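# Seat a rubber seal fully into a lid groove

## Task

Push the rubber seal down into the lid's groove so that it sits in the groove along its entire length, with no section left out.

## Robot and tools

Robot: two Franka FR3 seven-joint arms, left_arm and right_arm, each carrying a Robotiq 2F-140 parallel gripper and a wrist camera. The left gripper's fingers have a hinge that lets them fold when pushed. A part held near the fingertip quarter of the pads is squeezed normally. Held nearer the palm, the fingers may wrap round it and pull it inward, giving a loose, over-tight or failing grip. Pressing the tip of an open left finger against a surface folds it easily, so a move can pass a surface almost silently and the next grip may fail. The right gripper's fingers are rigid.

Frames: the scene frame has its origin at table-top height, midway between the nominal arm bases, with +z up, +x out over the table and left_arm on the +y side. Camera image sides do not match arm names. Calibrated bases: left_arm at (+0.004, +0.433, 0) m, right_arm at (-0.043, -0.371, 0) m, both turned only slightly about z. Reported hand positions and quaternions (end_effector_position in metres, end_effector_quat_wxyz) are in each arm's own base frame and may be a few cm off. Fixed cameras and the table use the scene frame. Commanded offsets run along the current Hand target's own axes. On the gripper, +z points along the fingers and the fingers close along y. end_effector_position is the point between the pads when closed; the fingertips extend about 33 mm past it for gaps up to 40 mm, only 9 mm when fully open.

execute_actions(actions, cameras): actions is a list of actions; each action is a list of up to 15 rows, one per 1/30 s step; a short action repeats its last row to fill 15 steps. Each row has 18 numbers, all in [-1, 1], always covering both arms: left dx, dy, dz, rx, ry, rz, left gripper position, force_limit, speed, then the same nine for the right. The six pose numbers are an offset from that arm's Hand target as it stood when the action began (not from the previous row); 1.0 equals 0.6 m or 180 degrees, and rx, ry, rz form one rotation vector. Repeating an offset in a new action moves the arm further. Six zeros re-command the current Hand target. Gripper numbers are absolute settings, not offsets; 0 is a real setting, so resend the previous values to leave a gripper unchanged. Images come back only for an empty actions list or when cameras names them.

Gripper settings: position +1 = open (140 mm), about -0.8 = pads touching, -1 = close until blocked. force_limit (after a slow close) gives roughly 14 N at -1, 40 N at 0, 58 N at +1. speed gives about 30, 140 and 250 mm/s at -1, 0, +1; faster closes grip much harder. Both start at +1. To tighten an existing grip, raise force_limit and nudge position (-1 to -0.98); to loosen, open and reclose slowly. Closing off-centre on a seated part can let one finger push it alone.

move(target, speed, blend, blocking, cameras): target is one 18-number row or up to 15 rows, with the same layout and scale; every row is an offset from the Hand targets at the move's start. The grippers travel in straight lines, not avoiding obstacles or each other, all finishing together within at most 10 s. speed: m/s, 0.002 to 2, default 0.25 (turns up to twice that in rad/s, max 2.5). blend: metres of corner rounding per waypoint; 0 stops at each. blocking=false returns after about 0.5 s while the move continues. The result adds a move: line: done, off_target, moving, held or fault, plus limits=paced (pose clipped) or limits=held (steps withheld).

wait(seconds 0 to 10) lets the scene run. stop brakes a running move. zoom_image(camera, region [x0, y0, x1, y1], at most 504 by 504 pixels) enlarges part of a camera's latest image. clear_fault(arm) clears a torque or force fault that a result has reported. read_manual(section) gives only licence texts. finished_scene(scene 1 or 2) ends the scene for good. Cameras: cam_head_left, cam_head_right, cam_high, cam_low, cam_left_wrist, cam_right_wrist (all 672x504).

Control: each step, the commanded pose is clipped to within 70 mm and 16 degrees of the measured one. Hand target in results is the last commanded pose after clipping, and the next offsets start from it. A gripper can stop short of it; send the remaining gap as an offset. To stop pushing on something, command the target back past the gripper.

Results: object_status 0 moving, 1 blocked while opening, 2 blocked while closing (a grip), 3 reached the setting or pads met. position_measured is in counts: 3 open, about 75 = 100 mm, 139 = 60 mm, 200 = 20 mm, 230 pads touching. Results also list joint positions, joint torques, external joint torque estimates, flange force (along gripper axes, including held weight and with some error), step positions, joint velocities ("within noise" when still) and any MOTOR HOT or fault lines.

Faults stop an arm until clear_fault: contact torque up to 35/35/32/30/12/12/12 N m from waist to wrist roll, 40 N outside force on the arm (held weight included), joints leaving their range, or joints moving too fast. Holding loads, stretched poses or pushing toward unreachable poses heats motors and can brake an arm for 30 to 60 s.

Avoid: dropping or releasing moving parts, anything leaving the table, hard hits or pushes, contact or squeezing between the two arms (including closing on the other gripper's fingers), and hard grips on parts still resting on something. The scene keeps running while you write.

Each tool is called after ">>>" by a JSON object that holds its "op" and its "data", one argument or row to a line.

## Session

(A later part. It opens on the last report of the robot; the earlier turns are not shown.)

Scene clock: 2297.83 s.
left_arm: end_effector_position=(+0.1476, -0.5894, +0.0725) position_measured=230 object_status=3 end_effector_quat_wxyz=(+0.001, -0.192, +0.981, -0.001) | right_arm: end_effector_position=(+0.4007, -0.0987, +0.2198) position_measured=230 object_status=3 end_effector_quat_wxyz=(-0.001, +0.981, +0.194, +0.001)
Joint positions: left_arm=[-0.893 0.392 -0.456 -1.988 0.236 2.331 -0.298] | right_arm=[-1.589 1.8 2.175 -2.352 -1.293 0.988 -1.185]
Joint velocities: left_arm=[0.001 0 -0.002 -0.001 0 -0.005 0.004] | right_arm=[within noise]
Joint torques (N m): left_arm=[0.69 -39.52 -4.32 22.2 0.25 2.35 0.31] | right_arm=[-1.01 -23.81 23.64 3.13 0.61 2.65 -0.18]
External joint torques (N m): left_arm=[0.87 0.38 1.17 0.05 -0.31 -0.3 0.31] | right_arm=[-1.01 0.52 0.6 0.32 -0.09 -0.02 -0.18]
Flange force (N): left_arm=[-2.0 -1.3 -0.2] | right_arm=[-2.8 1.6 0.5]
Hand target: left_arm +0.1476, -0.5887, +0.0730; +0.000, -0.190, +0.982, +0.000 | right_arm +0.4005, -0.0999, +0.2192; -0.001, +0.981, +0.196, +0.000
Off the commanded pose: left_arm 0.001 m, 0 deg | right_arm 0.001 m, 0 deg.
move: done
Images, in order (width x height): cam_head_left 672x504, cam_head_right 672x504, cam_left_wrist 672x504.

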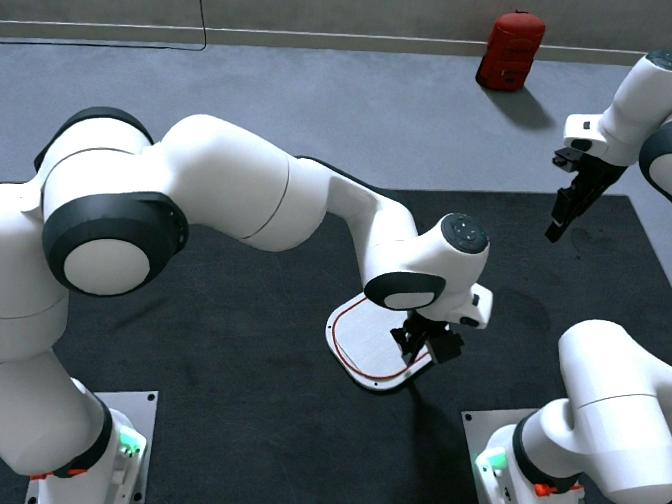

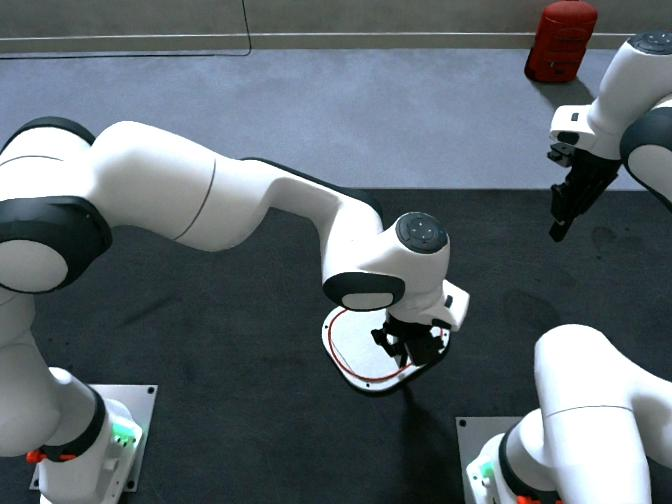

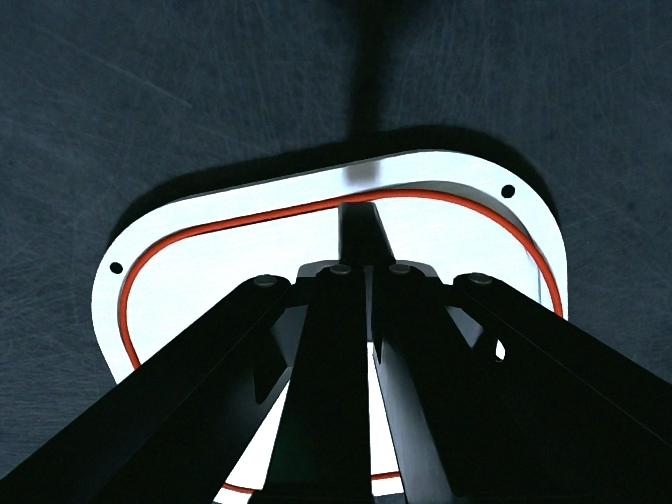

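>>> {"op": "move", "data": {
  "target": [
    [-0.0273, 0.0832, 0.02, 0, 0, 0, -1, -1, -1, 0, 0, 0, 0, 0, 0, -1, -1, -1],
    [-0.0273, 0.0832, 0.0455, 0, 0, 0, -1, -1, -1, 0, 0, 0, 0, 0, 0, -1, -1, -1]
  ],
  "speed": [0.05, 0.02],
  "cameras": ["cam_left_wrist"]
}}

>>> {"op": "zoom_image", "data": {
  "camera": "cam_left_wrist",
  "region": [270, 90, 500, 310]
}}

Scene clock: 2372.73 s.
left_arm: end_effector_position=(+0.1446, -0.5364, +0.0472) position_measured=230 object_status=3 end_effector_quat_wxyz=(+0.000, -0.189, +0.982, +0.001) | right_arm: end_effector_position=(+0.4007, -0.0987, +0.2198) position_measured=230 object_status=3 end_effector_quat_wxyz=(-0.001, +0.981, +0.194, +0.001)
Joint positions: left_arm=[-0.83 0.307 -0.478 -2.194 0.22 2.455 -0.27] | right_arm=[-1.589 1.8 2.175 -2.352 -1.293 0.988 -1.185]
Joint velocities: left_arm=[-0.001 0.001 0.002 -0.001 0.002 0.004 -0.001] | right_arm=[within noise]
Joint torques (N m): left_arm=[-0.27 -34.37 -2.06 20.64 0.79 2.81 -0.23] | right_arm=[-0.96 -23.71 23.64 3.11 0.63 2.66 -0.18]
External joint torques (N m): left_arm=[-0.39 0.89 2.09 0.01 0.31 0.21 -0.23] | right_arm=[-0.88 0.57 0.6 0.24 -0.07 -0.01 -0.18]
Flange force (N): left_arm=[0.6 -4.1 5.1] | right_arm=[-2.8 1.4 0.6]
Hand target: left_arm +0.1442, -0.5363, +0.0458; +0.000, -0.190, +0.982, +0.000 | right_arm +0.4005, -0.0999, +0.2192; -0.001, +0.981, +0.196, +0.000
Off the commanded pose: left_arm 0.001 m, 0 deg | right_arm 0.001 m, 0 deg.
move: done
Images, in order (width x height): cam_left_wrist 672x504.

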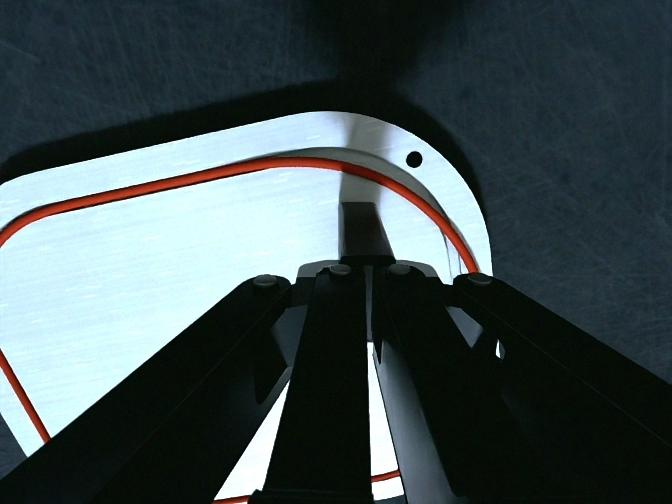

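Scaled by 2.191 from the camera's 672x504 image, which has a finer 960x720 frame.

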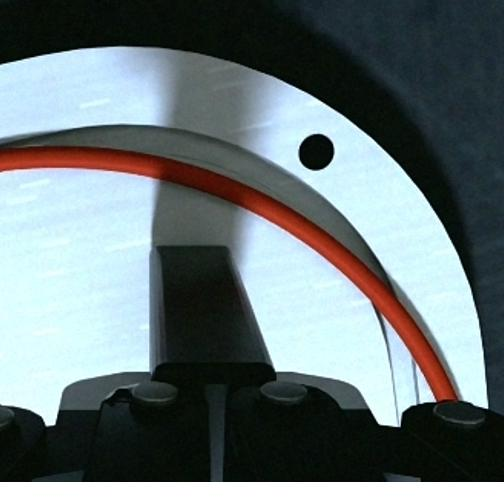

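>>> {"op": "move", "data": {
  "target": [
    [0, 0, 0.0018, 0, 0, 0, -1, -1, -1, 0, 0, 0, 0, 0, 0, -1, -1, -1],
    [0.0132, 0.0071, 0.0018, 0, 0, 0, -1, -1, -1, 0, 0, 0, 0, 0, 0, -1, -1, -1]
  ],
  "speed": [0.01, 0.012],
  "cameras": ["cam_left_wrist"]
}}

>>> {"op": "zoom_image", "data": {
  "camera": "cam_left_wrist",
  "region": [270, 90, 500, 310]
}}

Scene clock: 2385.40 s.
left_arm: end_effector_position=(+0.1371, -0.5357, +0.0455) position_measured=230 object_status=3 end_effector_quat_wxyz=(+0.000, -0.188, +0.982, +0.000) | right_arm: end_effector_position=(+0.4007, -0.0987, +0.2198) position_measured=230 object_status=3 end_effector_quat_wxyz=(-0.001, +0.981, +0.194, +0.001)
Joint positions: left_arm=[-0.846 0.303 -0.474 -2.204 0.22 2.464 -0.281] | right_arm=[-1.589 1.8 2.175 -2.352 -1.293 0.988 -1.185]
Joint velocities: left_arm=[0 0 0 -0.001 0 0 -0.006] | right_arm=[within noise]
Joint torques (N m): left_arm=[-0.49 -34.81 -3.01 19.76 0.36 2.68 -0.18] | right_arm=[-0.94 -23.77 23.62 3.07 0.62 2.66 -0.15]
External joint torques (N m): left_arm=[-0.35 0.42 1.29 -0.83 -0.13 0.06 -0.18] | right_arm=[-0.89 0.55 0.58 0.22 -0.08 -0.01 -0.15]
Flange force (N): left_arm=[0.1 1.1 2.5] | right_arm=[-2.8 1.3 0.7]
Hand target: left_arm +0.1352, -0.5353, +0.0447; +0.000, -0.190, +0.982, +0.000 | right_arm +0.4005, -0.0999, +0.2192; -0.001, +0.981, +0.196, +0.000
Off the commanded pose: left_arm 0.002 m, 0 deg | right_arm 0.001 m, 0 deg.
move: done
Images, in order (width x height): cam_left_wrist 672x504.

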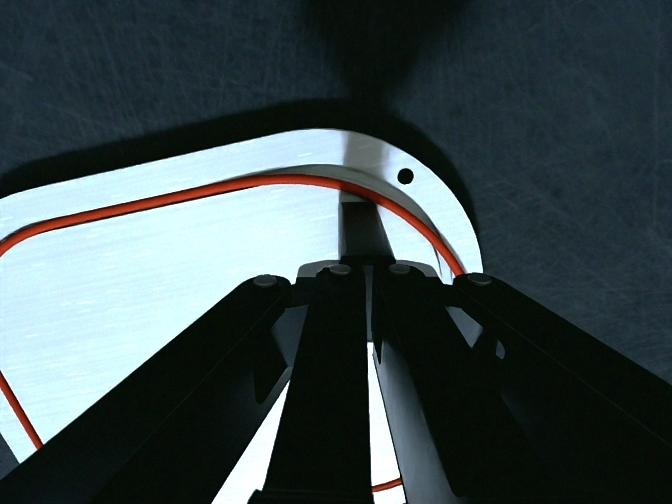

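Scaled by 2.191 from the camera's 672x504 image, which has a finer 960x720 frame.

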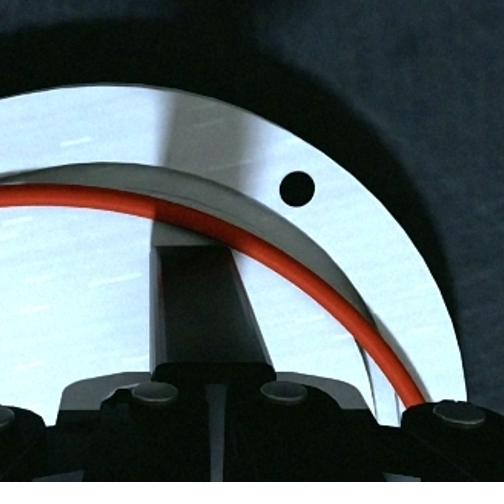

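>>> {"op": "move", "data": {
  "target": [0.0075, 0.004, -0.0005, 0, 0, 0, -1, -1, -1, 0, 0, 0, 0, 0, 0, -1, -1, -1],
  "speed": 0.012,
  "cameras": ["cam_left_wrist"]
}}

>>> {"op": "zoom_image", "data": {
  "camera": "cam_left_wrist",
  "region": [270, 90, 500, 310]
}}

Scene clock: 2392.57 s.
left_arm: end_effector_position=(+0.1322, -0.5350, +0.0455) position_measured=230 object_status=3 end_effector_quat_wxyz=(+0.001, -0.187, +0.982, +0.000) | right_arm: end_effector_position=(+0.4007, -0.0987, +0.2198) position_measured=230 object_status=3 end_effector_quat_wxyz=(-0.001, +0.981, +0.194, +0.001)
Joint positions: left_arm=[-0.851 0.299 -0.477 -2.211 0.22 2.465 -0.289] | right_arm=[-1.589 1.8 2.175 -2.352 -1.293 0.988 -1.185]
Joint velocities: left_arm=[0.002 0 0 -0.001 0 0.001 -0.007] | right_arm=[within noise]
Joint torques (N m): left_arm=[-0.25 -34.92 -3.23 19.9 0.13 2.66 -0.23] | right_arm=[-1 -23.73 23.67 3.11 0.62 2.66 -0.19]
External joint torques (N m): left_arm=[-0.33 -0.04 0.8 -0.58 -0.35 0.06 -0.23] | right_arm=[-1.01 0.59 0.68 0.34 -0.08 0 -0.19]
Flange force (N): left_arm=[0.2 1.9 0.7] | right_arm=[-2.9 1.6 0.5]
Hand target: left_arm +0.1301, -0.5347, +0.0450; +0.000, -0.190, +0.982, +0.000 | right_arm +0.4005, -0.0999, +0.2192; -0.001, +0.981, +0.196, +0.000
Off the commanded pose: left_arm 0.002 m, 0 deg | right_arm 0.001 m, 0 deg.
move: done
Images, in order (width x height): cam_left_wrist 672x504.

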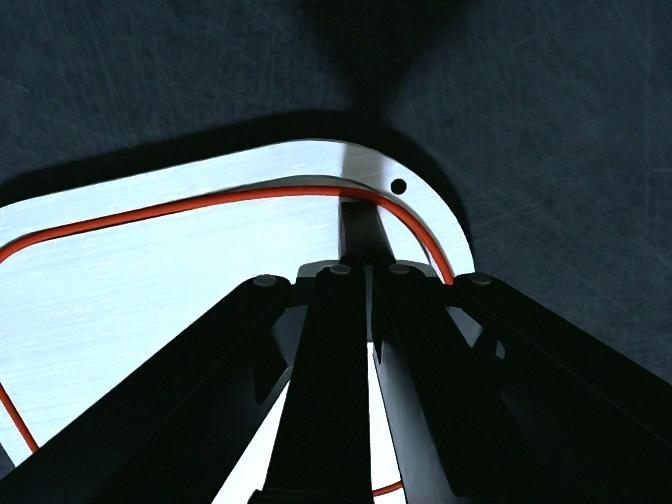

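Scaled by 2.191 from the camera's 672x504 image, which has a finer 960x720 frame.

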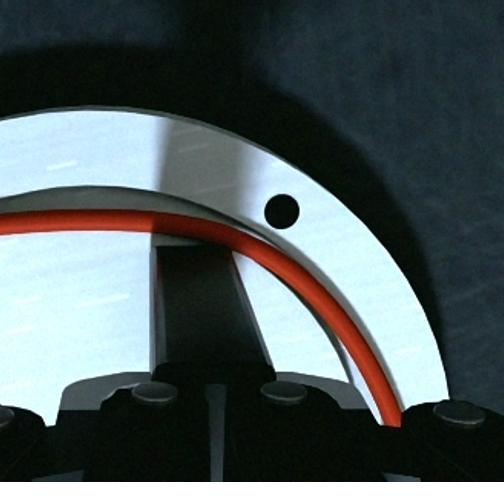

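>>> {"op": "move", "data": {
  "target": [
    [0, 0, -0.01, 0, 0, 0, -1, -1, -1, 0, 0, 0, 0, 0, 0, -1, -1, -1],
    [0.0223, 0.0169, -0.01, 0, 0, 0, -1, -1, -1, 0, 0, 0, 0, 0, 0, -1, -1, -1],
    [0.0223, 0.0169, 0.0117, 0, 0, 0, -1, -1, -1, 0, 0, 0, 0, 0, 0, -1, -1, -1]
  ],
  "speed": [0.02, 0.03, 0.015],
  "cameras": ["cam_left_wrist"]
}}

>>> {"op": "zoom_image", "data": {
  "camera": "cam_left_wrist",
  "region": [230, 130, 480, 350]
}}

Scene clock: 2410.07 s.
left_arm: end_effector_position=(+0.1146, -0.5341, +0.0459) position_measured=230 object_status=3 end_effector_quat_wxyz=(+0.002, -0.188, +0.982, -0.005) | right_arm: end_effector_position=(+0.4007, -0.0987, +0.2198) position_measured=230 object_status=3 end_effector_quat_wxyz=(-0.001, +0.981, +0.194, +0.001)
Joint positions: left_arm=[-0.876 0.279 -0.481 -2.241 0.216 2.488 -0.32] | right_arm=[-1.589 1.8 2.175 -2.352 -1.293 0.988 -1.185]
Joint velocities: left_arm=[0 0.001 0.001 -0.001 0.001 0.004 -0.004] | right_arm=[within noise]
Joint torques (N m): left_arm=[0.46 -26.85 -0.44 17.83 1.03 3 -0.23] | right_arm=[-1 -23.78 23.64 3.13 0.62 2.65 -0.16]
External joint torques (N m): left_arm=[0.66 7.33 3.6 -2.57 0.56 0.36 -0.23] | right_arm=[-0.94 0.47 0.65 0.28 -0.08 -0.01 -0.16]
Flange force (N): left_arm=[0.4 -11.3 21.6] | right_arm=[-2.7 1.4 0.3]
Hand target: left_arm +0.1139, -0.5303, +0.0380; +0.000, -0.190, +0.982, +0.000 | right_arm +0.4005, -0.0999, +0.2192; -0.001, +0.981, +0.196, +0.000
Off the commanded pose: left_arm 0.009 m, 1 deg | right_arm 0.001 m, 0 deg.
move: off_target (left_arm)
Images, in order (width x height): cam_left_wrist 672x504.

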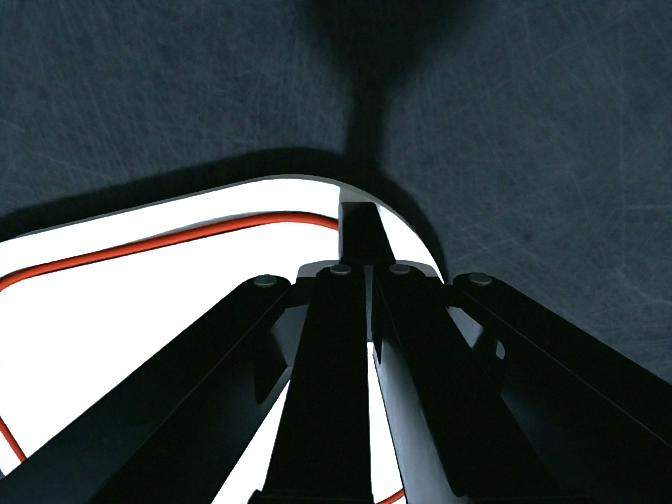

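Scaled by 2.016 from the camera's 672x504 image, which has a finer 960x720 frame.

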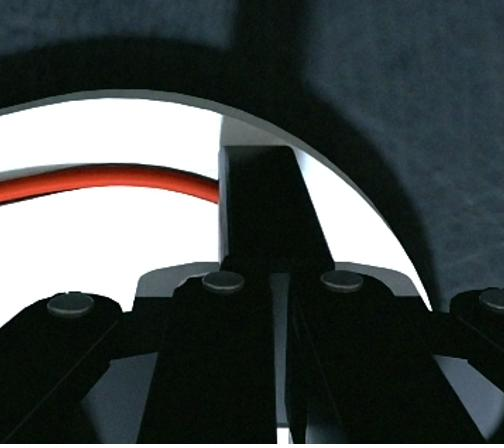

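>>> {"op": "move", "data": {
  "target": [
    [0, 0, -0.0267, 0, 0, 0, -1, -1, -1, 0, 0, 0, 0, 0, 0, -1, -1, -1],
    [0.0017, -0.0915, -0.0267, 0, 0, 0, -1, -1, -1, 0, 0, 0, 0, 0, 0, -1, -1, -1],
    [0.0017, -0.0915, 0.0017, 0, 0, 0, -1, -1, -1, 0, 0, 0, 0, 0, 0, -1, -1, -1]
  ],
  "speed": [0.02, 0.04, 0.015],
  "cameras": ["cam_left_wrist"]
}}

>>> {"op": "zoom_image", "data": {
  "camera": "cam_left_wrist",
  "region": [300, 130, 600, 380]
}}

Scene clock: 2434.23 s.
left_arm: end_effector_position=(+0.1344, -0.5852, +0.0458) position_measured=230 object_status=3 end_effector_quat_wxyz=(+0.002, -0.188, +0.982, -0.005) | right_arm: end_effector_position=(+0.4007, -0.0987, +0.2198) position_measured=230 object_status=3 end_effector_quat_wxyz=(-0.001, +0.981, +0.194, +0.001)
Joint positions: left_arm=[-0.931 0.414 -0.428 -2.034 0.256 2.408 -0.325] | right_arm=[-1.589 1.8 2.175 -2.352 -1.293 0.988 -1.185]
Joint velocities: left_arm=[-0.002 0 0.001 0 0 0.003 -0.003] | right_arm=[within noise]
Joint torques (N m): left_arm=[0.58 -32.39 -1.65 18.81 0.97 3.09 -0.28] | right_arm=[-0.94 -23.72 23.64 3.09 0.61 2.64 -0.14]
External joint torques (N m): left_arm=[0.57 7.63 3.63 -2.58 0.45 0.42 -0.28] | right_arm=[-1 0.56 0.67 0.32 -0.09 -0.03 -0.14]
Flange force (N): left_arm=[0.6 -10.1 18.8] | right_arm=[-2.9 1.5 0.4]
Hand target: left_arm +0.1335, -0.5816, +0.0369; +0.000, -0.190, +0.982, +0.000 | right_arm +0.4005, -0.0999, +0.2192; -0.001, +0.981, +0.196, +0.000
Off the commanded pose: left_arm 0.010 m, 1 deg | right_arm 0.001 m, 0 deg.
move: off_target (left_arm)
Images, in order (width x height): cam_left_wrist 672x504.

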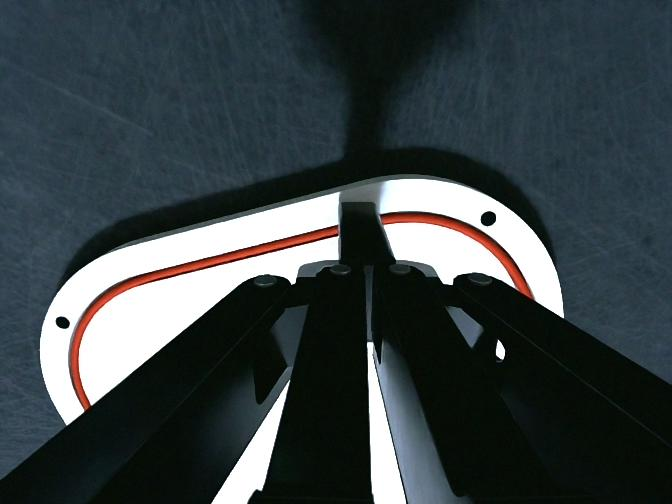

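Scaled by 1.680 from the camera's 672x504 image, which has a finer 960x720 frame.

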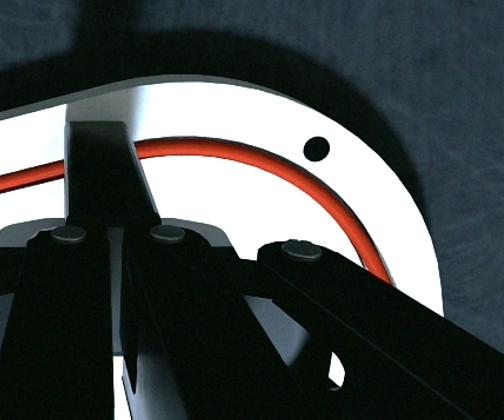

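>>> {"op": "move", "data": {
  "target": [
    [0, 0, -0.0267, 0, 0, 0, -1, -1, -1, 0, 0, 0, 0, 0, 0, -1, -1, -1],
    [0.0118, 0.0288, -0.0267, 0, 0, 0, -1, -1, -1, 0, 0, 0, 0, 0, 0, -1, -1, -1],
    [0.0118, 0.0288, -0.0135, 0, 0, 0, -1, -1, -1, 0, 0, 0, 0, 0, 0, -1, -1, -1],
    [0.0118, 0.0343, -0.0018, 0, 0, 0, -1, -1, -1, 0, 0, 0, 0, 0, 0, -1, -1, -1]
  ],
  "speed": [0.02, 0.04, 0.015, 0.015],
  "cameras": ["cam_left_wrist"]
}}

>>> {"op": "zoom_image", "data": {
  "camera": "cam_left_wrist",
  "region": [300, 130, 600, 380]
}}

Scene clock: 2479.73 s.
left_arm: end_effector_position=(+0.1202, -0.5698, +0.0459) position_measured=230 object_status=3 end_effector_quat_wxyz=(+0.001, -0.189, +0.982, -0.005) | right_arm: end_effector_position=(+0.4007, -0.0987, +0.2198) position_measured=230 object_status=3 end_effector_quat_wxyz=(-0.001, +0.981, +0.194, +0.001)
Joint positions: left_arm=[-0.933 0.367 -0.438 -2.106 0.239 2.437 -0.335] | right_arm=[-1.589 1.8 2.175 -2.352 -1.293 0.988 -1.185]
Joint velocities: left_arm=[0 0.001 0.001 -0.002 0 0.004 0] | right_arm=[within noise]
Joint torques (N m): left_arm=[0.27 -32.01 -1.48 17.92 1 3.06 -0.22] | right_arm=[-0.97 -23.77 23.6 3.09 0.61 2.64 -0.15]
External joint torques (N m): left_arm=[0.17 6.06 3.18 -3.1 0.5 0.42 -0.22] | right_arm=[-0.94 0.52 0.56 0.27 -0.09 -0.04 -0.15]
Flange force (N): left_arm=[0.3 -4.7 16.6] | right_arm=[-2.7 1.4 0.6]
Hand target: left_arm +0.1193, -0.5652, +0.0380; +0.000, -0.190, +0.982, +0.000 | right_arm +0.4005, -0.0999, +0.2192; -0.001, +0.981, +0.196, +0.000
Off the commanded pose: left_arm 0.009 m, 1 deg | right_arm 0.001 m, 0 deg.
move: off_target (left_arm)
Images, in order (width x height): cam_left_wrist 672x504.

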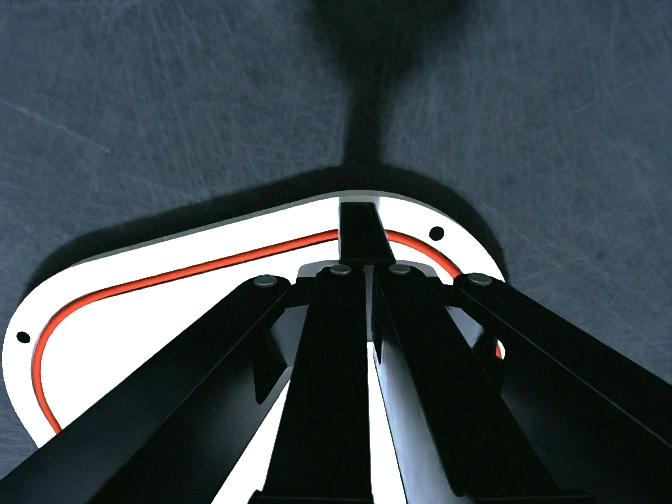

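Scaled by 1.680 from the camera's 672x504 image, which has a finer 960x720 frame.

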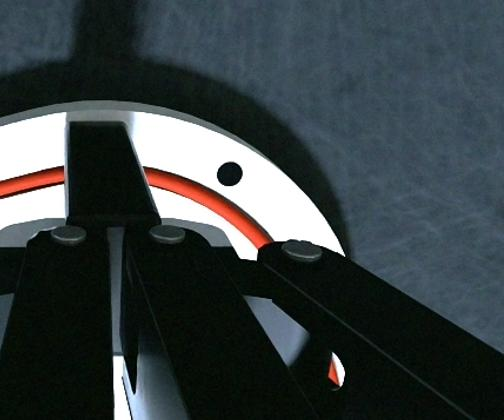

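>>> {"op": "move", "data": {
  "target": [
    [0, 0, -0.0233, 0, 0, 0, -1, -1, -1, 0, 0, 0, 0, 0, 0, -1, -1, -1],
    [-0.0047, 0.0255, -0.0233, 0, 0, 0, -1, -1, -1, 0, 0, 0, 0, 0, 0, -1, -1, -1],
    [-0.0047, 0.0255, -0.0117, 0, 0, 0, -1, -1, -1, 0, 0, 0, 0, 0, 0, -1, -1, -1],
    [-0.0047, 0.031, 0, 0, 0, 0, -1, -1, -1, 0, 0, 0, 0, 0, 0, -1, -1, -1]
  ],
  "speed": [0.02, 0.04, 0.015, 0.015],
  "cameras": ["cam_left_wrist"]
}}

>>> {"op": "zoom_image", "data": {
  "camera": "cam_left_wrist",
  "region": [300, 130, 600, 380]
}}

Scene clock: 2500.03 s.
left_arm: end_effector_position=(+0.1166, -0.5517, +0.0459) position_measured=230 object_status=3 end_effector_quat_wxyz=(+0.001, -0.189, +0.982, -0.005) | right_arm: end_effector_position=(+0.4007, -0.0987, +0.2198) position_measured=230 object_status=3 end_effector_quat_wxyz=(-0.001, +0.981, +0.194, +0.001)
Joint positions: left_arm=[-0.909 0.321 -0.455 -2.176 0.227 2.465 -0.33] | right_arm=[-1.589 1.8 2.175 -2.352 -1.293 0.988 -1.185]
Joint velocities: left_arm=[-0.001 0 0 0 0 0.004 -0.001] | right_arm=[within noise]
Joint torques (N m): left_arm=[0.14 -30.05 -1.08 17.61 0.92 3.11 -0.23] | right_arm=[-0.95 -23.71 23.68 3.11 0.63 2.66 -0.19]
External joint torques (N m): left_arm=[0.04 6.19 3.11 -3.18 0.44 0.45 -0.23] | right_arm=[-1 0.57 0.78 0.33 -0.08 0 -0.19]
Flange force (N): left_arm=[0.5 -5.2 17.9] | right_arm=[-3.0 1.6 0.2]
Hand target: left_arm +0.1149, -0.5469, +0.0380; +0.000, -0.190, +0.982, +0.000 | right_arm +0.4005, -0.0999, +0.2192; -0.001, +0.981, +0.196, +0.000
Off the commanded pose: left_arm 0.009 m, 1 deg | right_arm 0.001 m, 0 deg.
move: off_target (left_arm)
Images, in order (width x height): cam_left_wrist 672x504.

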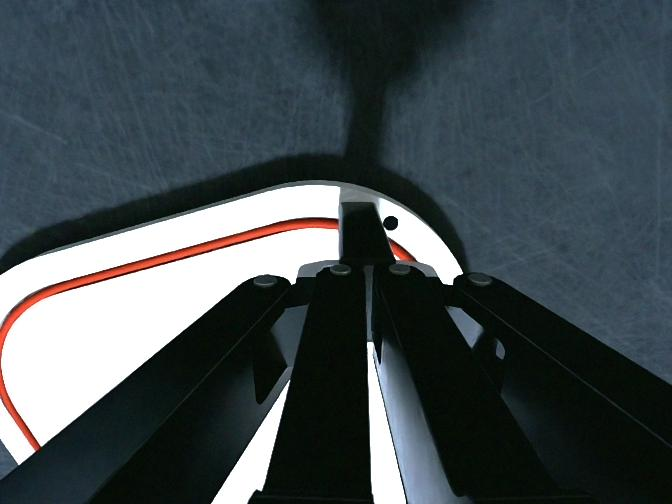

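Scaled by 1.680 from the camera's 672x504 image, which has a finer 960x720 frame.

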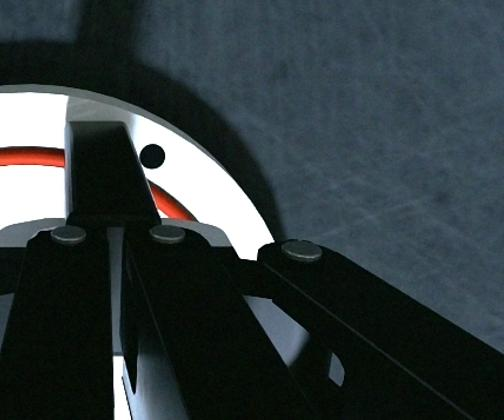

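>>> {"op": "move", "data": {
  "target": [
    [0, 0, -0.0233, 0, 0, 0, -1, -1, -1, 0, 0, 0, 0, 0, 0, -1, -1, -1],
    [-0.1, -0.06, -0.1, 0, 0, 0, -1, -1, -1, 0, 0, 0, 0, 0, 0, -1, -1, -1]
  ],
  "speed": [0.02, 0.06],
  "cameras": ["cam_left_wrist"]
}}

>>> {"op": "zoom_image", "data": {
  "camera": "cam_left_wrist",
  "region": [360, 60, 600, 320]
}}

>>> {"op": "zoom_image", "data": {
  "camera": "cam_left_wrist",
  "region": [80, 60, 360, 320]
}}

Scene clock: 2509.50 s.
left_arm: end_effector_position=(+0.1842, -0.5585, +0.0984) position_measured=230 object_status=3 end_effector_quat_wxyz=(+0.001, -0.193, +0.981, -0.001) | right_arm: end_effector_position=(+0.4007, -0.0987, +0.2198) position_measured=230 object_status=3 end_effector_quat_wxyz=(-0.001, +0.981, +0.194, +0.001)
Joint positions: left_arm=[-0.79 0.293 -0.481 -2.054 0.184 2.31 -0.195] | right_arm=[-1.589 1.8 2.175 -2.352 -1.293 0.988 -1.185]
Joint velocities: left_arm=[0.001 0 -0.002 0 0 0 0.006] | right_arm=[within noise]
Joint torques (N m): left_arm=[0.76 -35.96 -3.18 22.9 0.49 2.28 0.24] | right_arm=[-0.97 -23.73 23.62 3.13 0.61 2.65 -0.2]
External joint torques (N m): left_arm=[0.55 0.72 0.82 0.46 -0.07 -0.33 0.24] | right_arm=[-0.97 0.58 0.61 0.3 -0.09 -0.03 -0.2]
Flange force (N): left_arm=[-1.2 -4.1 0.2] | right_arm=[-2.9 1.6 0.6]
Hand target: left_arm +0.1841, -0.5579, +0.0980; +0.000, -0.190, +0.982, +0.000 | right_arm +0.4005, -0.0999, +0.2192; -0.001, +0.981, +0.196, +0.000
Off the commanded pose: left_arm 0.001 m, 0 deg | right_arm 0.001 m, 0 deg.
move: done
Images, in order (width x height): cam_left_wrist 672x504.

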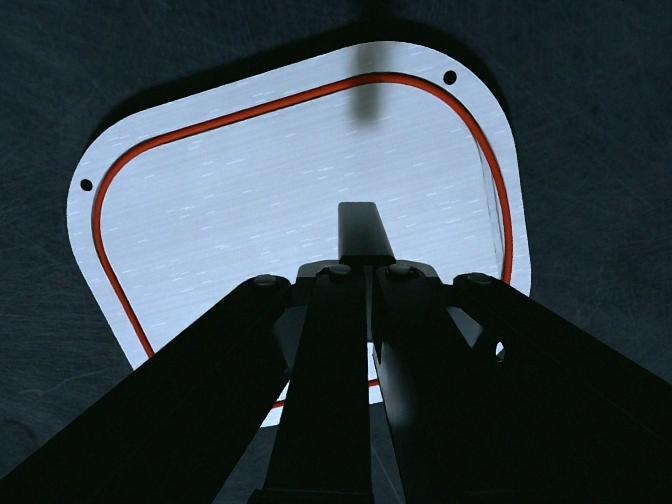

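Scaled by 1.938 from the camera's 672x504 image, which has a finer 960x720 frame.

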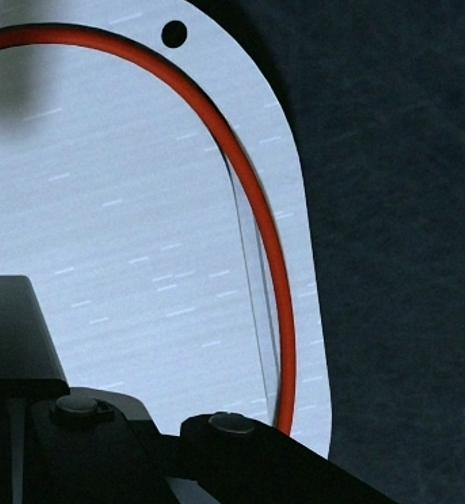

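Scaled by 1.800 from the camera's 672x504 image, which has a finer 960x720 frame.

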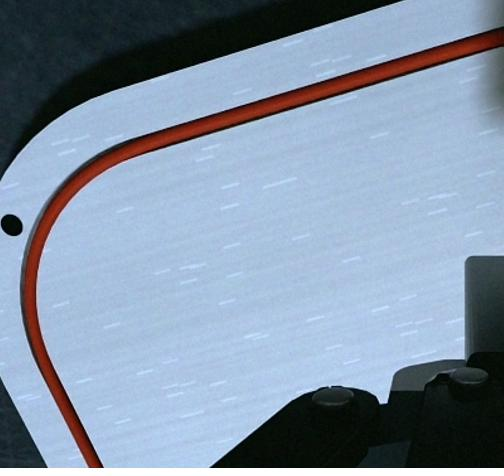

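>>> {"op": "move", "data": {
  "target": [
    [-0.0193, 0.164, 0, 0, 0, -0.0856, -1, -1, -1, 0, 0, 0, 0, 0, 0, -1, -1, -1],
    [-0.0193, 0.164, 0.0717, 0, 0, -0.0856, -1, -1, -1, 0, 0, 0, 0, 0, 0, -1, -1, -1]
  ],
  "speed": [0.06, 0.03],
  "cameras": ["cam_left_wrist"]
}}

>>> {"op": "zoom_image", "data": {
  "camera": "cam_left_wrist",
  "region": [180, 60, 420, 320]
}}

Scene clock: 2549.87 s.
left_arm: end_effector_position=(+0.1583, -0.4624, +0.0563) position_measured=230 object_status=3 end_effector_quat_wxyz=(-0.001, -0.319, +0.948, +0.000) | right_arm: end_effector_position=(+0.4007, -0.0987, +0.2198) position_measured=230 object_status=3 end_effector_quat_wxyz=(-0.001, +0.981, +0.194, +0.001)
Joint positions: left_arm=[-0.77 0.104 -0.465 -2.431 0.078 2.521 -0.374] | right_arm=[-1.589 1.8 2.175 -2.352 -1.293 0.988 -1.185]
Joint velocities: left_arm=[-0.001 0 0 0.001 0 0.001 -0.006] | right_arm=[within noise]
Joint torques (N m): left_arm=[-0.07 -27.72 0.71 20.12 0.74 2.83 -0.2] | right_arm=[-0.98 -23.75 23.64 3.15 0.62 2.66 -0.19]
External joint torques (N m): left_arm=[-0.08 0.89 1.99 0.13 0.29 0.22 -0.2] | right_arm=[-1.01 0.54 0.65 0.36 -0.08 -0.01 -0.19]
Flange force (N): left_arm=[0.3 -4.4 4.6] | right_arm=[-2.8 1.7 0.4]
Hand target: left_arm +0.1580, -0.4623, +0.0550; +0.000, -0.320, +0.947, +0.000 | right_arm +0.4005, -0.0999, +0.2192; -0.001, +0.981, +0.196, +0.000
Off the commanded pose: left_arm 0.001 m, 0 deg | right_arm 0.001 m, 0 deg.
move: done
Images, in order (width x height): cam_left_wrist 672x504.

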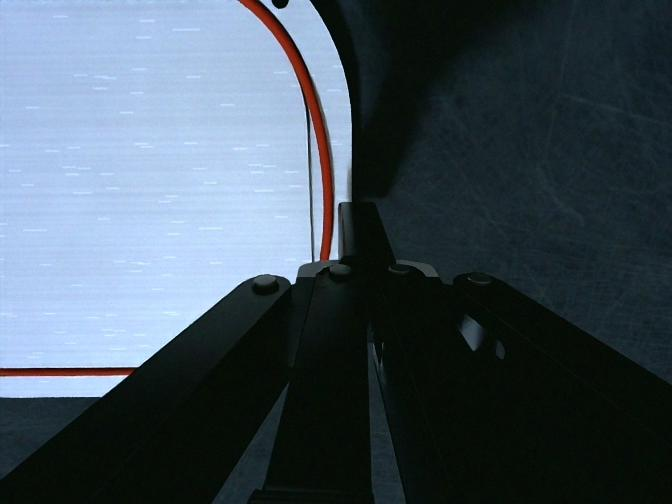

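Scaled by 1.938 from the camera's 672x504 image, which has a finer 960x720 frame.

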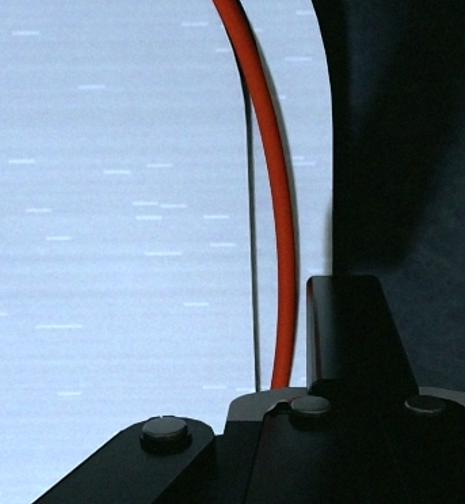

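>>> {"op": "move", "data": {
  "target": [
    [0.01, 0, 0, 0, 0, 0, -1, -1, -1, 0, 0, 0, 0, 0, 0, -1, -1, -1],
    [0.01, 0, 0.0155, 0, 0, 0, -1, -1, -1, 0, 0, 0, 0, 0, 0, -1, -1, -1]
  ],
  "speed": [0.02, 0.015]
}}

Scene clock: 2558.43 s.
left_arm: end_effector_position=(+0.1534, -0.4655, +0.0466) position_measured=230 object_status=3 end_effector_quat_wxyz=(+0.000, -0.319, +0.948, +0.001) | right_arm: end_effector_position=(+0.4007, -0.0987, +0.2198) position_measured=230 object_status=3 end_effector_quat_wxyz=(-0.001, +0.981, +0.194, +0.001)
Joint positions: left_arm=[-0.784 0.132 -0.46 -2.427 0.102 2.542 -0.403] | right_arm=[-1.589 1.8 2.175 -2.352 -1.293 0.988 -1.185]
Joint velocities: left_arm=[0 -0.001 0.001 0.001 0.001 0.003 -0.008] | right_arm=[within noise]
Joint torques (N m): left_arm=[-0.06 -28.32 0.36 19.89 0.72 2.83 -0.31] | right_arm=[-0.98 -23.69 23.67 3.13 0.63 2.66 -0.18]
External joint torques (N m): left_arm=[-0.01 0.95 2.04 0.15 0.28 0.2 -0.31] | right_arm=[-1.02 0.71 0.66 0.36 -0.07 -0.01 -0.18]
Flange force (N): left_arm=[0.7 -4.7 5.3] | right_arm=[-3.1 1.6 0.6]
Hand target: left_arm +0.1532, -0.4659, +0.0457; +0.000, -0.320, +0.947, +0.000 | right_arm +0.4005, -0.0999, +0.2192; -0.001, +0.981, +0.196, +0.000
Off the commanded pose: left_arm 0.001 m, 0 deg | right_arm 0.001 m, 0 deg.
move: done

>>> {"op": "move", "data": {
  "target": [0, -0.0133, 0, 0, 0, 0, -1, -1, -1, 0, 0, 0, 0, 0, 0, -1, -1, -1],
  "speed": 0.012,
  "cameras": ["cam_left_wrist"]
}}

>>> {"op": "zoom_image", "data": {
  "camera": "cam_left_wrist",
  "region": [180, 60, 420, 320]
}}

Scene clock: 2566.13 s.
left_arm: end_effector_position=(+0.1583, -0.4728, +0.0464) position_measured=230 object_status=3 end_effector_quat_wxyz=(-0.001, -0.319, +0.948, -0.002) | right_arm: end_effector_position=(+0.4007, -0.0987, +0.2198) position_measured=230 object_status=3 end_effector_quat_wxyz=(-0.001, +0.981, +0.194, +0.001)
Joint positions: left_arm=[-0.785 0.152 -0.454 -2.404 0.115 2.541 -0.408] | right_arm=[-1.589 1.8 2.175 -2.352 -1.293 0.988 -1.185]
Joint velocities: left_arm=[-0.003 0 -0.001 0.002 0.002 -0.003 -0.001] | right_arm=[within noise]
Joint torques (N m): left_arm=[0.36 -29.04 0.09 20.16 0.66 2.34 -0.18] | right_arm=[-0.95 -23.72 23.61 3.1 0.62 2.65 -0.14]
External joint torques (N m): left_arm=[0.31 0.96 1.9 0.39 0.22 -0.29 -0.18] | right_arm=[-1.1 0.59 0.67 0.43 -0.1 -0.02 -0.14]
Flange force (N): left_arm=[0.6 -5.7 3.5] | right_arm=[-3.0 1.7 0.4]
Hand target: left_arm +0.1581, -0.4722, +0.0457; +0.000, -0.320, +0.947, +0.000 | right_arm +0.4005, -0.0999, +0.2192; -0.001, +0.981, +0.196, +0.000
Off the commanded pose: left_arm 0.001 m, 0 deg | right_arm 0.001 m, 0 deg.
move: done
Images, in order (width x height): cam_left_wrist 672x504.

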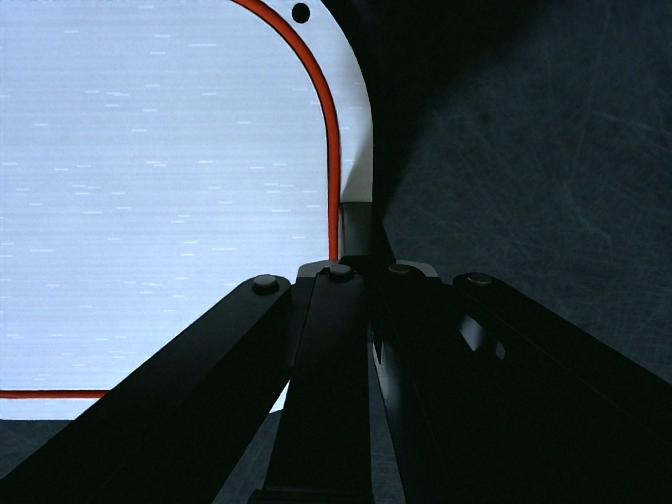

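Scaled by 1.938 from the camera's 672x504 image, which has a finer 960x720 frame.

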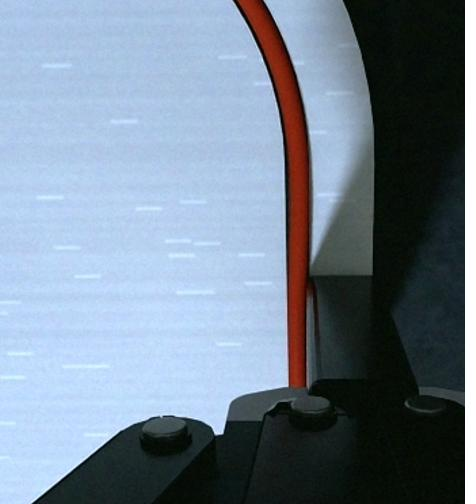

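>>> {"op": "move", "data": {
  "target": [
    [0, 0, -0.0122, 0, 0, 0, -1, -1, -1, 0, 0, 0, 0, 0, 0, -1, -1, -1],
    [0, -0.0161, -0.0122, 0, 0, 0, -1, -1, -1, 0, 0, 0, 0, 0, 0, -1, -1, -1],
    [0, -0.0161, -0.003, 0, 0, 0, -1, -1, -1, 0, 0, 0, 0, 0, 0, -1, -1, -1],
    [-0.0015, -0.014, 0.0095, 0, 0, 0, -1, -1, -1, 0, 0, 0, 0, 0, 0, -1, -1, -1]
  ],
  "speed": [0.02, 0.03, 0.015, 0.015],
  "cameras": ["cam_left_wrist"]
}}

>>> {"op": "zoom_image", "data": {
  "camera": "cam_left_wrist",
  "region": [200, 60, 440, 320]
}}

Scene clock: 2580.57 s.
left_arm: end_effector_position=(+0.1674, -0.4838, +0.0458) position_measured=230 object_status=3 end_effector_quat_wxyz=(+0.001, -0.319, +0.948, -0.007) | right_arm: end_effector_position=(+0.4007, -0.0987, +0.2198) position_measured=230 object_status=3 end_effector_quat_wxyz=(-0.001, +0.981, +0.194, +0.001)
Joint positions: left_arm=[-0.79 0.18 -0.44 -2.371 0.138 2.544 -0.416] | right_arm=[-1.589 1.8 2.175 -2.352 -1.293 0.988 -1.185]
Joint torques (N m): left_arm=[-0.72 -26.99 -0.38 16.32 0.56 1.97 -0.25] | right_arm=[-0.96 -23.75 23.58 3.14 0.61 2.65 -0.21]
External joint torques (N m): left_arm=[-0.67 4.27 1.85 -3.62 0.11 -0.7 -0.25] | right_arm=[-1.08 0.58 0.65 0.43 -0.11 -0.02 -0.21]
Flange force (N): left_arm=[0.7 -0.6 11.7] | right_arm=[-2.9 1.9 0.5]
Hand target: left_arm +0.1639, -0.4784, +0.0400; +0.000, -0.320, +0.947, +0.000 | right_arm +0.4005, -0.0999, +0.2192; -0.001, +0.981, +0.196, +0.000
Off the commanded pose: left_arm 0.009 m, 1 deg | right_arm 0.001 m, 0 deg.
move: off_target (left_arm)
Images, in order (width x height): cam_left_wrist 672x504.

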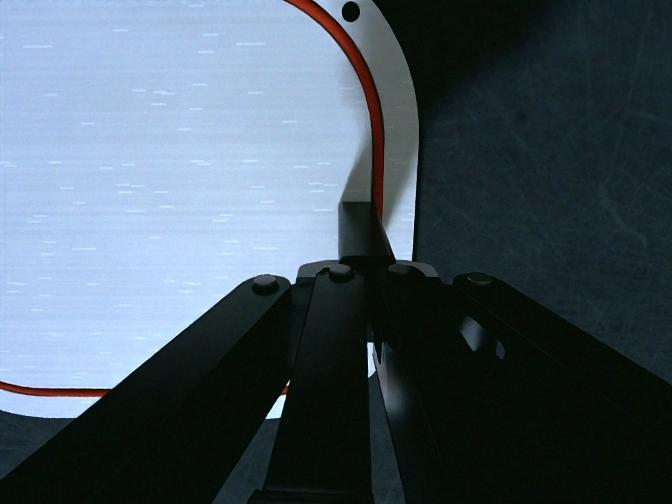

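Scaled by 1.938 from the camera's 672x504 image, which has a finer 960x720 frame.

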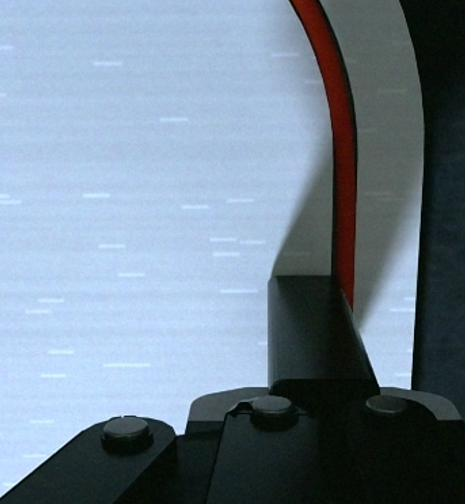

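>>> {"op": "move", "data": {
  "target": [
    [0, 0, -0.0217, 0, 0, 0, -1, -1, -1, 0, 0, 0, 0, 0, 0, -1, -1, -1],
    [0, 0.005, -0.0217, 0, 0, 0, -1, -1, -1, 0, 0, 0, 0, 0, 0, -1, -1, -1],
    [0, 0.005, -0.012, 0, 0, 0, -1, -1, -1, 0, 0, 0, 0, 0, 0, -1, -1, -1],
    [0, 0.013, 0, 0, 0, 0, -1, -1, -1, 0, 0, 0, 0, 0, 0, -1, -1, -1]
  ],
  "speed": [0.02, 0.03, 0.015, 0.015],
  "cameras": ["cam_left_wrist"]
}}

>>> {"op": "zoom_image", "data": {
  "camera": "cam_left_wrist",
  "region": [200, 60, 440, 320]
}}

Scene clock: 2595.37 s.
left_arm: end_effector_position=(+0.1626, -0.4764, +0.0463) position_measured=230 object_status=3 end_effector_quat_wxyz=(+0.001, -0.319, +0.948, -0.005) | right_arm: end_effector_position=(+0.4007, -0.0987, +0.2198) position_measured=230 object_status=3 end_effector_quat_wxyz=(-0.001, +0.981, +0.194, +0.001)
Joint positions: left_arm=[-0.787 0.16 -0.447 -2.395 0.127 2.546 -0.413] | right_arm=[-1.589 1.8 2.175 -2.352 -1.293 0.988 -1.185]
Joint velocities: left_arm=[-0.001 -0.002 0 -0.002 0.004 0.002 -0.007] | right_arm=[within noise]
Joint torques (N m): left_arm=[-0.78 -25.34 -0.07 16.31 0.59 3.04 -0.13] | right_arm=[-1.03 -23.73 23.56 3.13 0.62 2.65 -0.16]
External joint torques (N m): left_arm=[-0.7 5.13 1.95 -3.6 0.15 0.38 -0.13] | right_arm=[-1.11 0.6 0.6 0.37 -0.08 -0.02 -0.16]
Flange force (N): left_arm=[0.7 -1.9 16.5] | right_arm=[-3.1 1.7 0.7]
Hand target: left_arm +0.1591, -0.4722, +0.0400; +0.000, -0.320, +0.947, +0.000 | right_arm +0.4005, -0.0999, +0.2192; -0.001, +0.981, +0.196, +0.000
Off the commanded pose: left_arm 0.008 m, 1 deg | right_arm 0.001 m, 0 deg.
move: off_target (left_arm)
Images, in order (width x height): cam_left_wrist 672x504.

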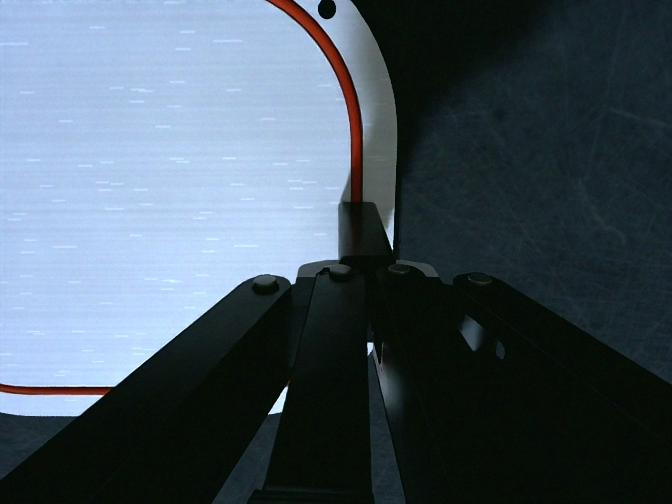

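Scaled by 1.938 from the camera's 672x504 image, which has a finer 960x720 frame.

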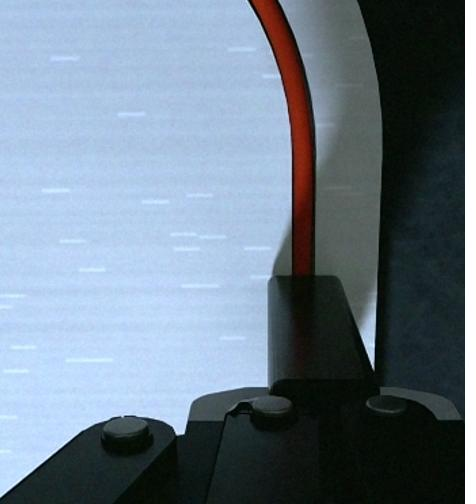

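>>> {"op": "move", "data": {
  "target": [
    [0, 0, -0.0217, 0, 0, 0, -1, -1, -1, 0, 0, 0, 0, 0, 0, -1, -1, -1],
    [0.03, -0.008, -0.0217, 0, 0, 0, -1, -1, -1, 0, 0, 0, 0, 0, 0, -1, -1, -1],
    [0.03, -0.008, -0.012, 0, 0, 0, -1, -1, -1, 0, 0, 0, 0, 0, 0, -1, -1, -1],
    [0.03, 0, 0, 0, 0, 0, -1, -1, -1, 0, 0, 0, 0, 0, 0, -1, -1, -1]
  ],
  "speed": [0.02, 0.03, 0.015, 0.015],
  "cameras": ["cam_left_wrist"]
}}

>>> {"op": "zoom_image", "data": {
  "camera": "cam_left_wrist",
  "region": [200, 60, 440, 320]
}}

Scene clock: 2620.13 s.
left_arm: end_effector_position=(+0.1483, -0.4873, +0.0463) position_measured=230 object_status=3 end_effector_quat_wxyz=(+0.001, -0.319, +0.948, -0.005) | right_arm: end_effector_position=(+0.4007, -0.0987, +0.2198) position_measured=230 object_status=3 end_effector_quat_wxyz=(-0.001, +0.981, +0.194, +0.001)
Joint positions: left_arm=[-0.822 0.176 -0.446 -2.374 0.137 2.538 -0.453] | right_arm=[-1.589 1.8 2.175 -2.352 -1.293 0.988 -1.185]
Joint velocities: left_arm=[-0.002 -0.002 0.003 -0.002 0.001 0.002 -0.006] | right_arm=[within noise]
Joint torques (N m): left_arm=[-0.89 -26.01 -0.26 16.72 0.59 2.92 -0.25] | right_arm=[-0.98 -23.8 23.61 3.12 0.62 2.66 -0.17]
External joint torques (N m): left_arm=[-0.94 4.92 1.83 -3.12 0.15 0.28 -0.25] | right_arm=[-1.05 0.54 0.68 0.37 -0.08 -0.01 -0.17]
Flange force (N): left_arm=[1.9 -2.8 15.7] | right_arm=[-2.9 1.6 0.4]
Hand target: left_arm +0.1448, -0.4831, +0.0400; +0.000, -0.320, +0.947, +0.000 | right_arm +0.4005, -0.0999, +0.2192; -0.001, +0.981, +0.196, +0.000
Off the commanded pose: left_arm 0.008 m, 1 deg | right_arm 0.001 m, 0 deg.
move: off_target (left_arm)
Images, in order (width x height): cam_left_wrist 672x504.

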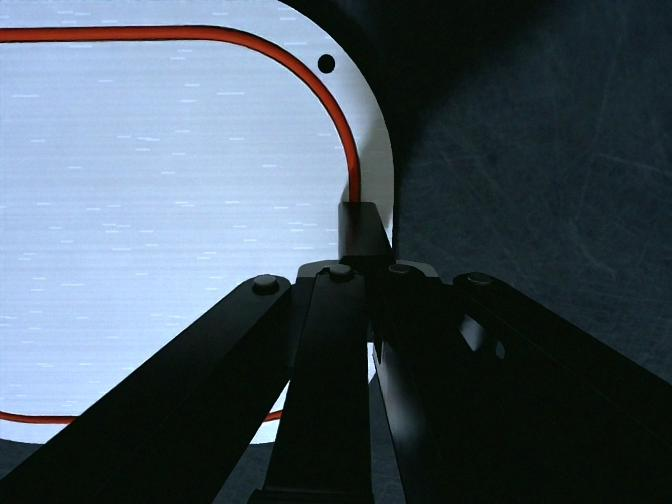

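Scaled by 1.938 from the camera's 672x504 image, which has a finer 960x720 frame.

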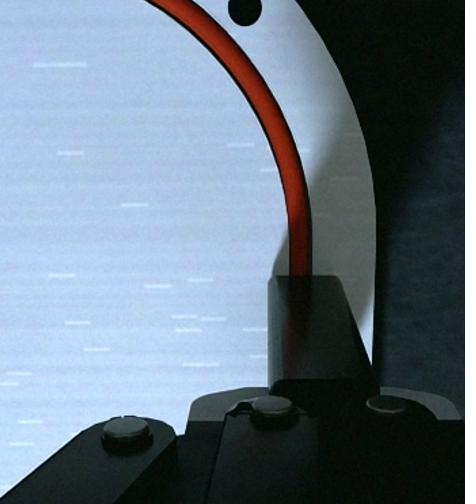

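>>> {"op": "move", "data": {
  "target": [
    [0, 0, -0.0217, 0, 0, 0, -1, -1, -1, 0, 0, 0, 0, 0, 0, -1, -1, -1],
    [0.03, -0.014, -0.0217, 0, 0, 0, -1, -1, -1, 0, 0, 0, 0, 0, 0, -1, -1, -1],
    [0.03, -0.014, -0.012, 0, 0, 0, -1, -1, -1, 0, 0, 0, 0, 0, 0, -1, -1, -1],
    [0.03, -0.006, 0, 0, 0, 0, -1, -1, -1, 0, 0, 0, 0, 0, 0, -1, -1, -1]
  ],
  "speed": [0.02, 0.03, 0.015, 0.015],
  "cameras": ["cam_left_wrist"]
}}

>>> {"op": "zoom_image", "data": {
  "camera": "cam_left_wrist",
  "region": [200, 60, 440, 320]
}}

Scene clock: 2632.27 s.
left_arm: end_effector_position=(+0.1359, -0.5005, +0.0463) position_measured=230 object_status=3 end_effector_quat_wxyz=(+0.001, -0.319, +0.948, -0.004) | right_arm: end_effector_position=(+0.4007, -0.0987, +0.2198) position_measured=230 object_status=3 end_effector_quat_wxyz=(-0.001, +0.981, +0.194, +0.001)
Joint positions: left_arm=[-0.859 0.201 -0.44 -2.339 0.152 2.524 -0.493] | right_arm=[-1.589 1.8 2.175 -2.352 -1.293 0.988 -1.185]
Joint velocities: left_arm=[-0.001 -0.002 0 -0.001 0.001 0.003 -0.004] | right_arm=[within noise]
Joint torques (N m): left_arm=[-0.85 -26.88 -0.55 16.78 0.61 3.21 -0.3] | right_arm=[-0.95 -23.74 23.63 3.09 0.62 2.65 -0.14]
External joint torques (N m): left_arm=[-0.81 5.33 1.97 -3.42 0.15 0.54 -0.3] | right_arm=[-0.84 0.55 0.57 0.25 -0.08 -0.02 -0.14]
Flange force (N): left_arm=[1.8 -2.3 17.0] | right_arm=[-2.6 1.3 0.5]
Hand target: left_arm +0.1327, -0.4969, +0.0400; +0.000, -0.320, +0.947, +0.000 | right_arm +0.4005, -0.0999, +0.2192; -0.001, +0.981, +0.196, +0.000
Off the commanded pose: left_arm 0.008 m, 1 deg | right_arm 0.001 m, 0 deg.
move: off_target (left_arm)
Images, in order (width x height): cam_left_wrist 672x504.

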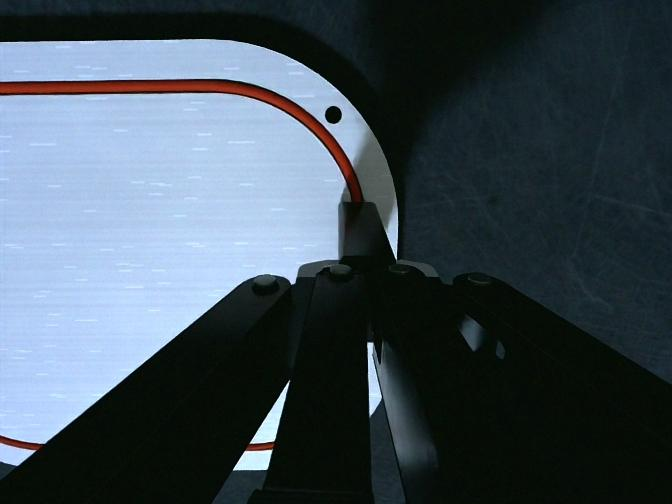

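Scaled by 1.938 from the camera's 672x504 image, which has a finer 960x720 frame.

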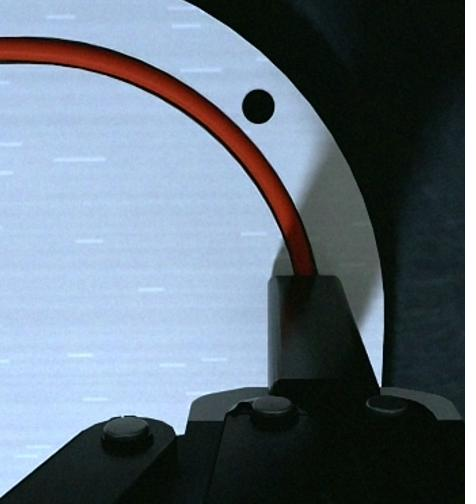

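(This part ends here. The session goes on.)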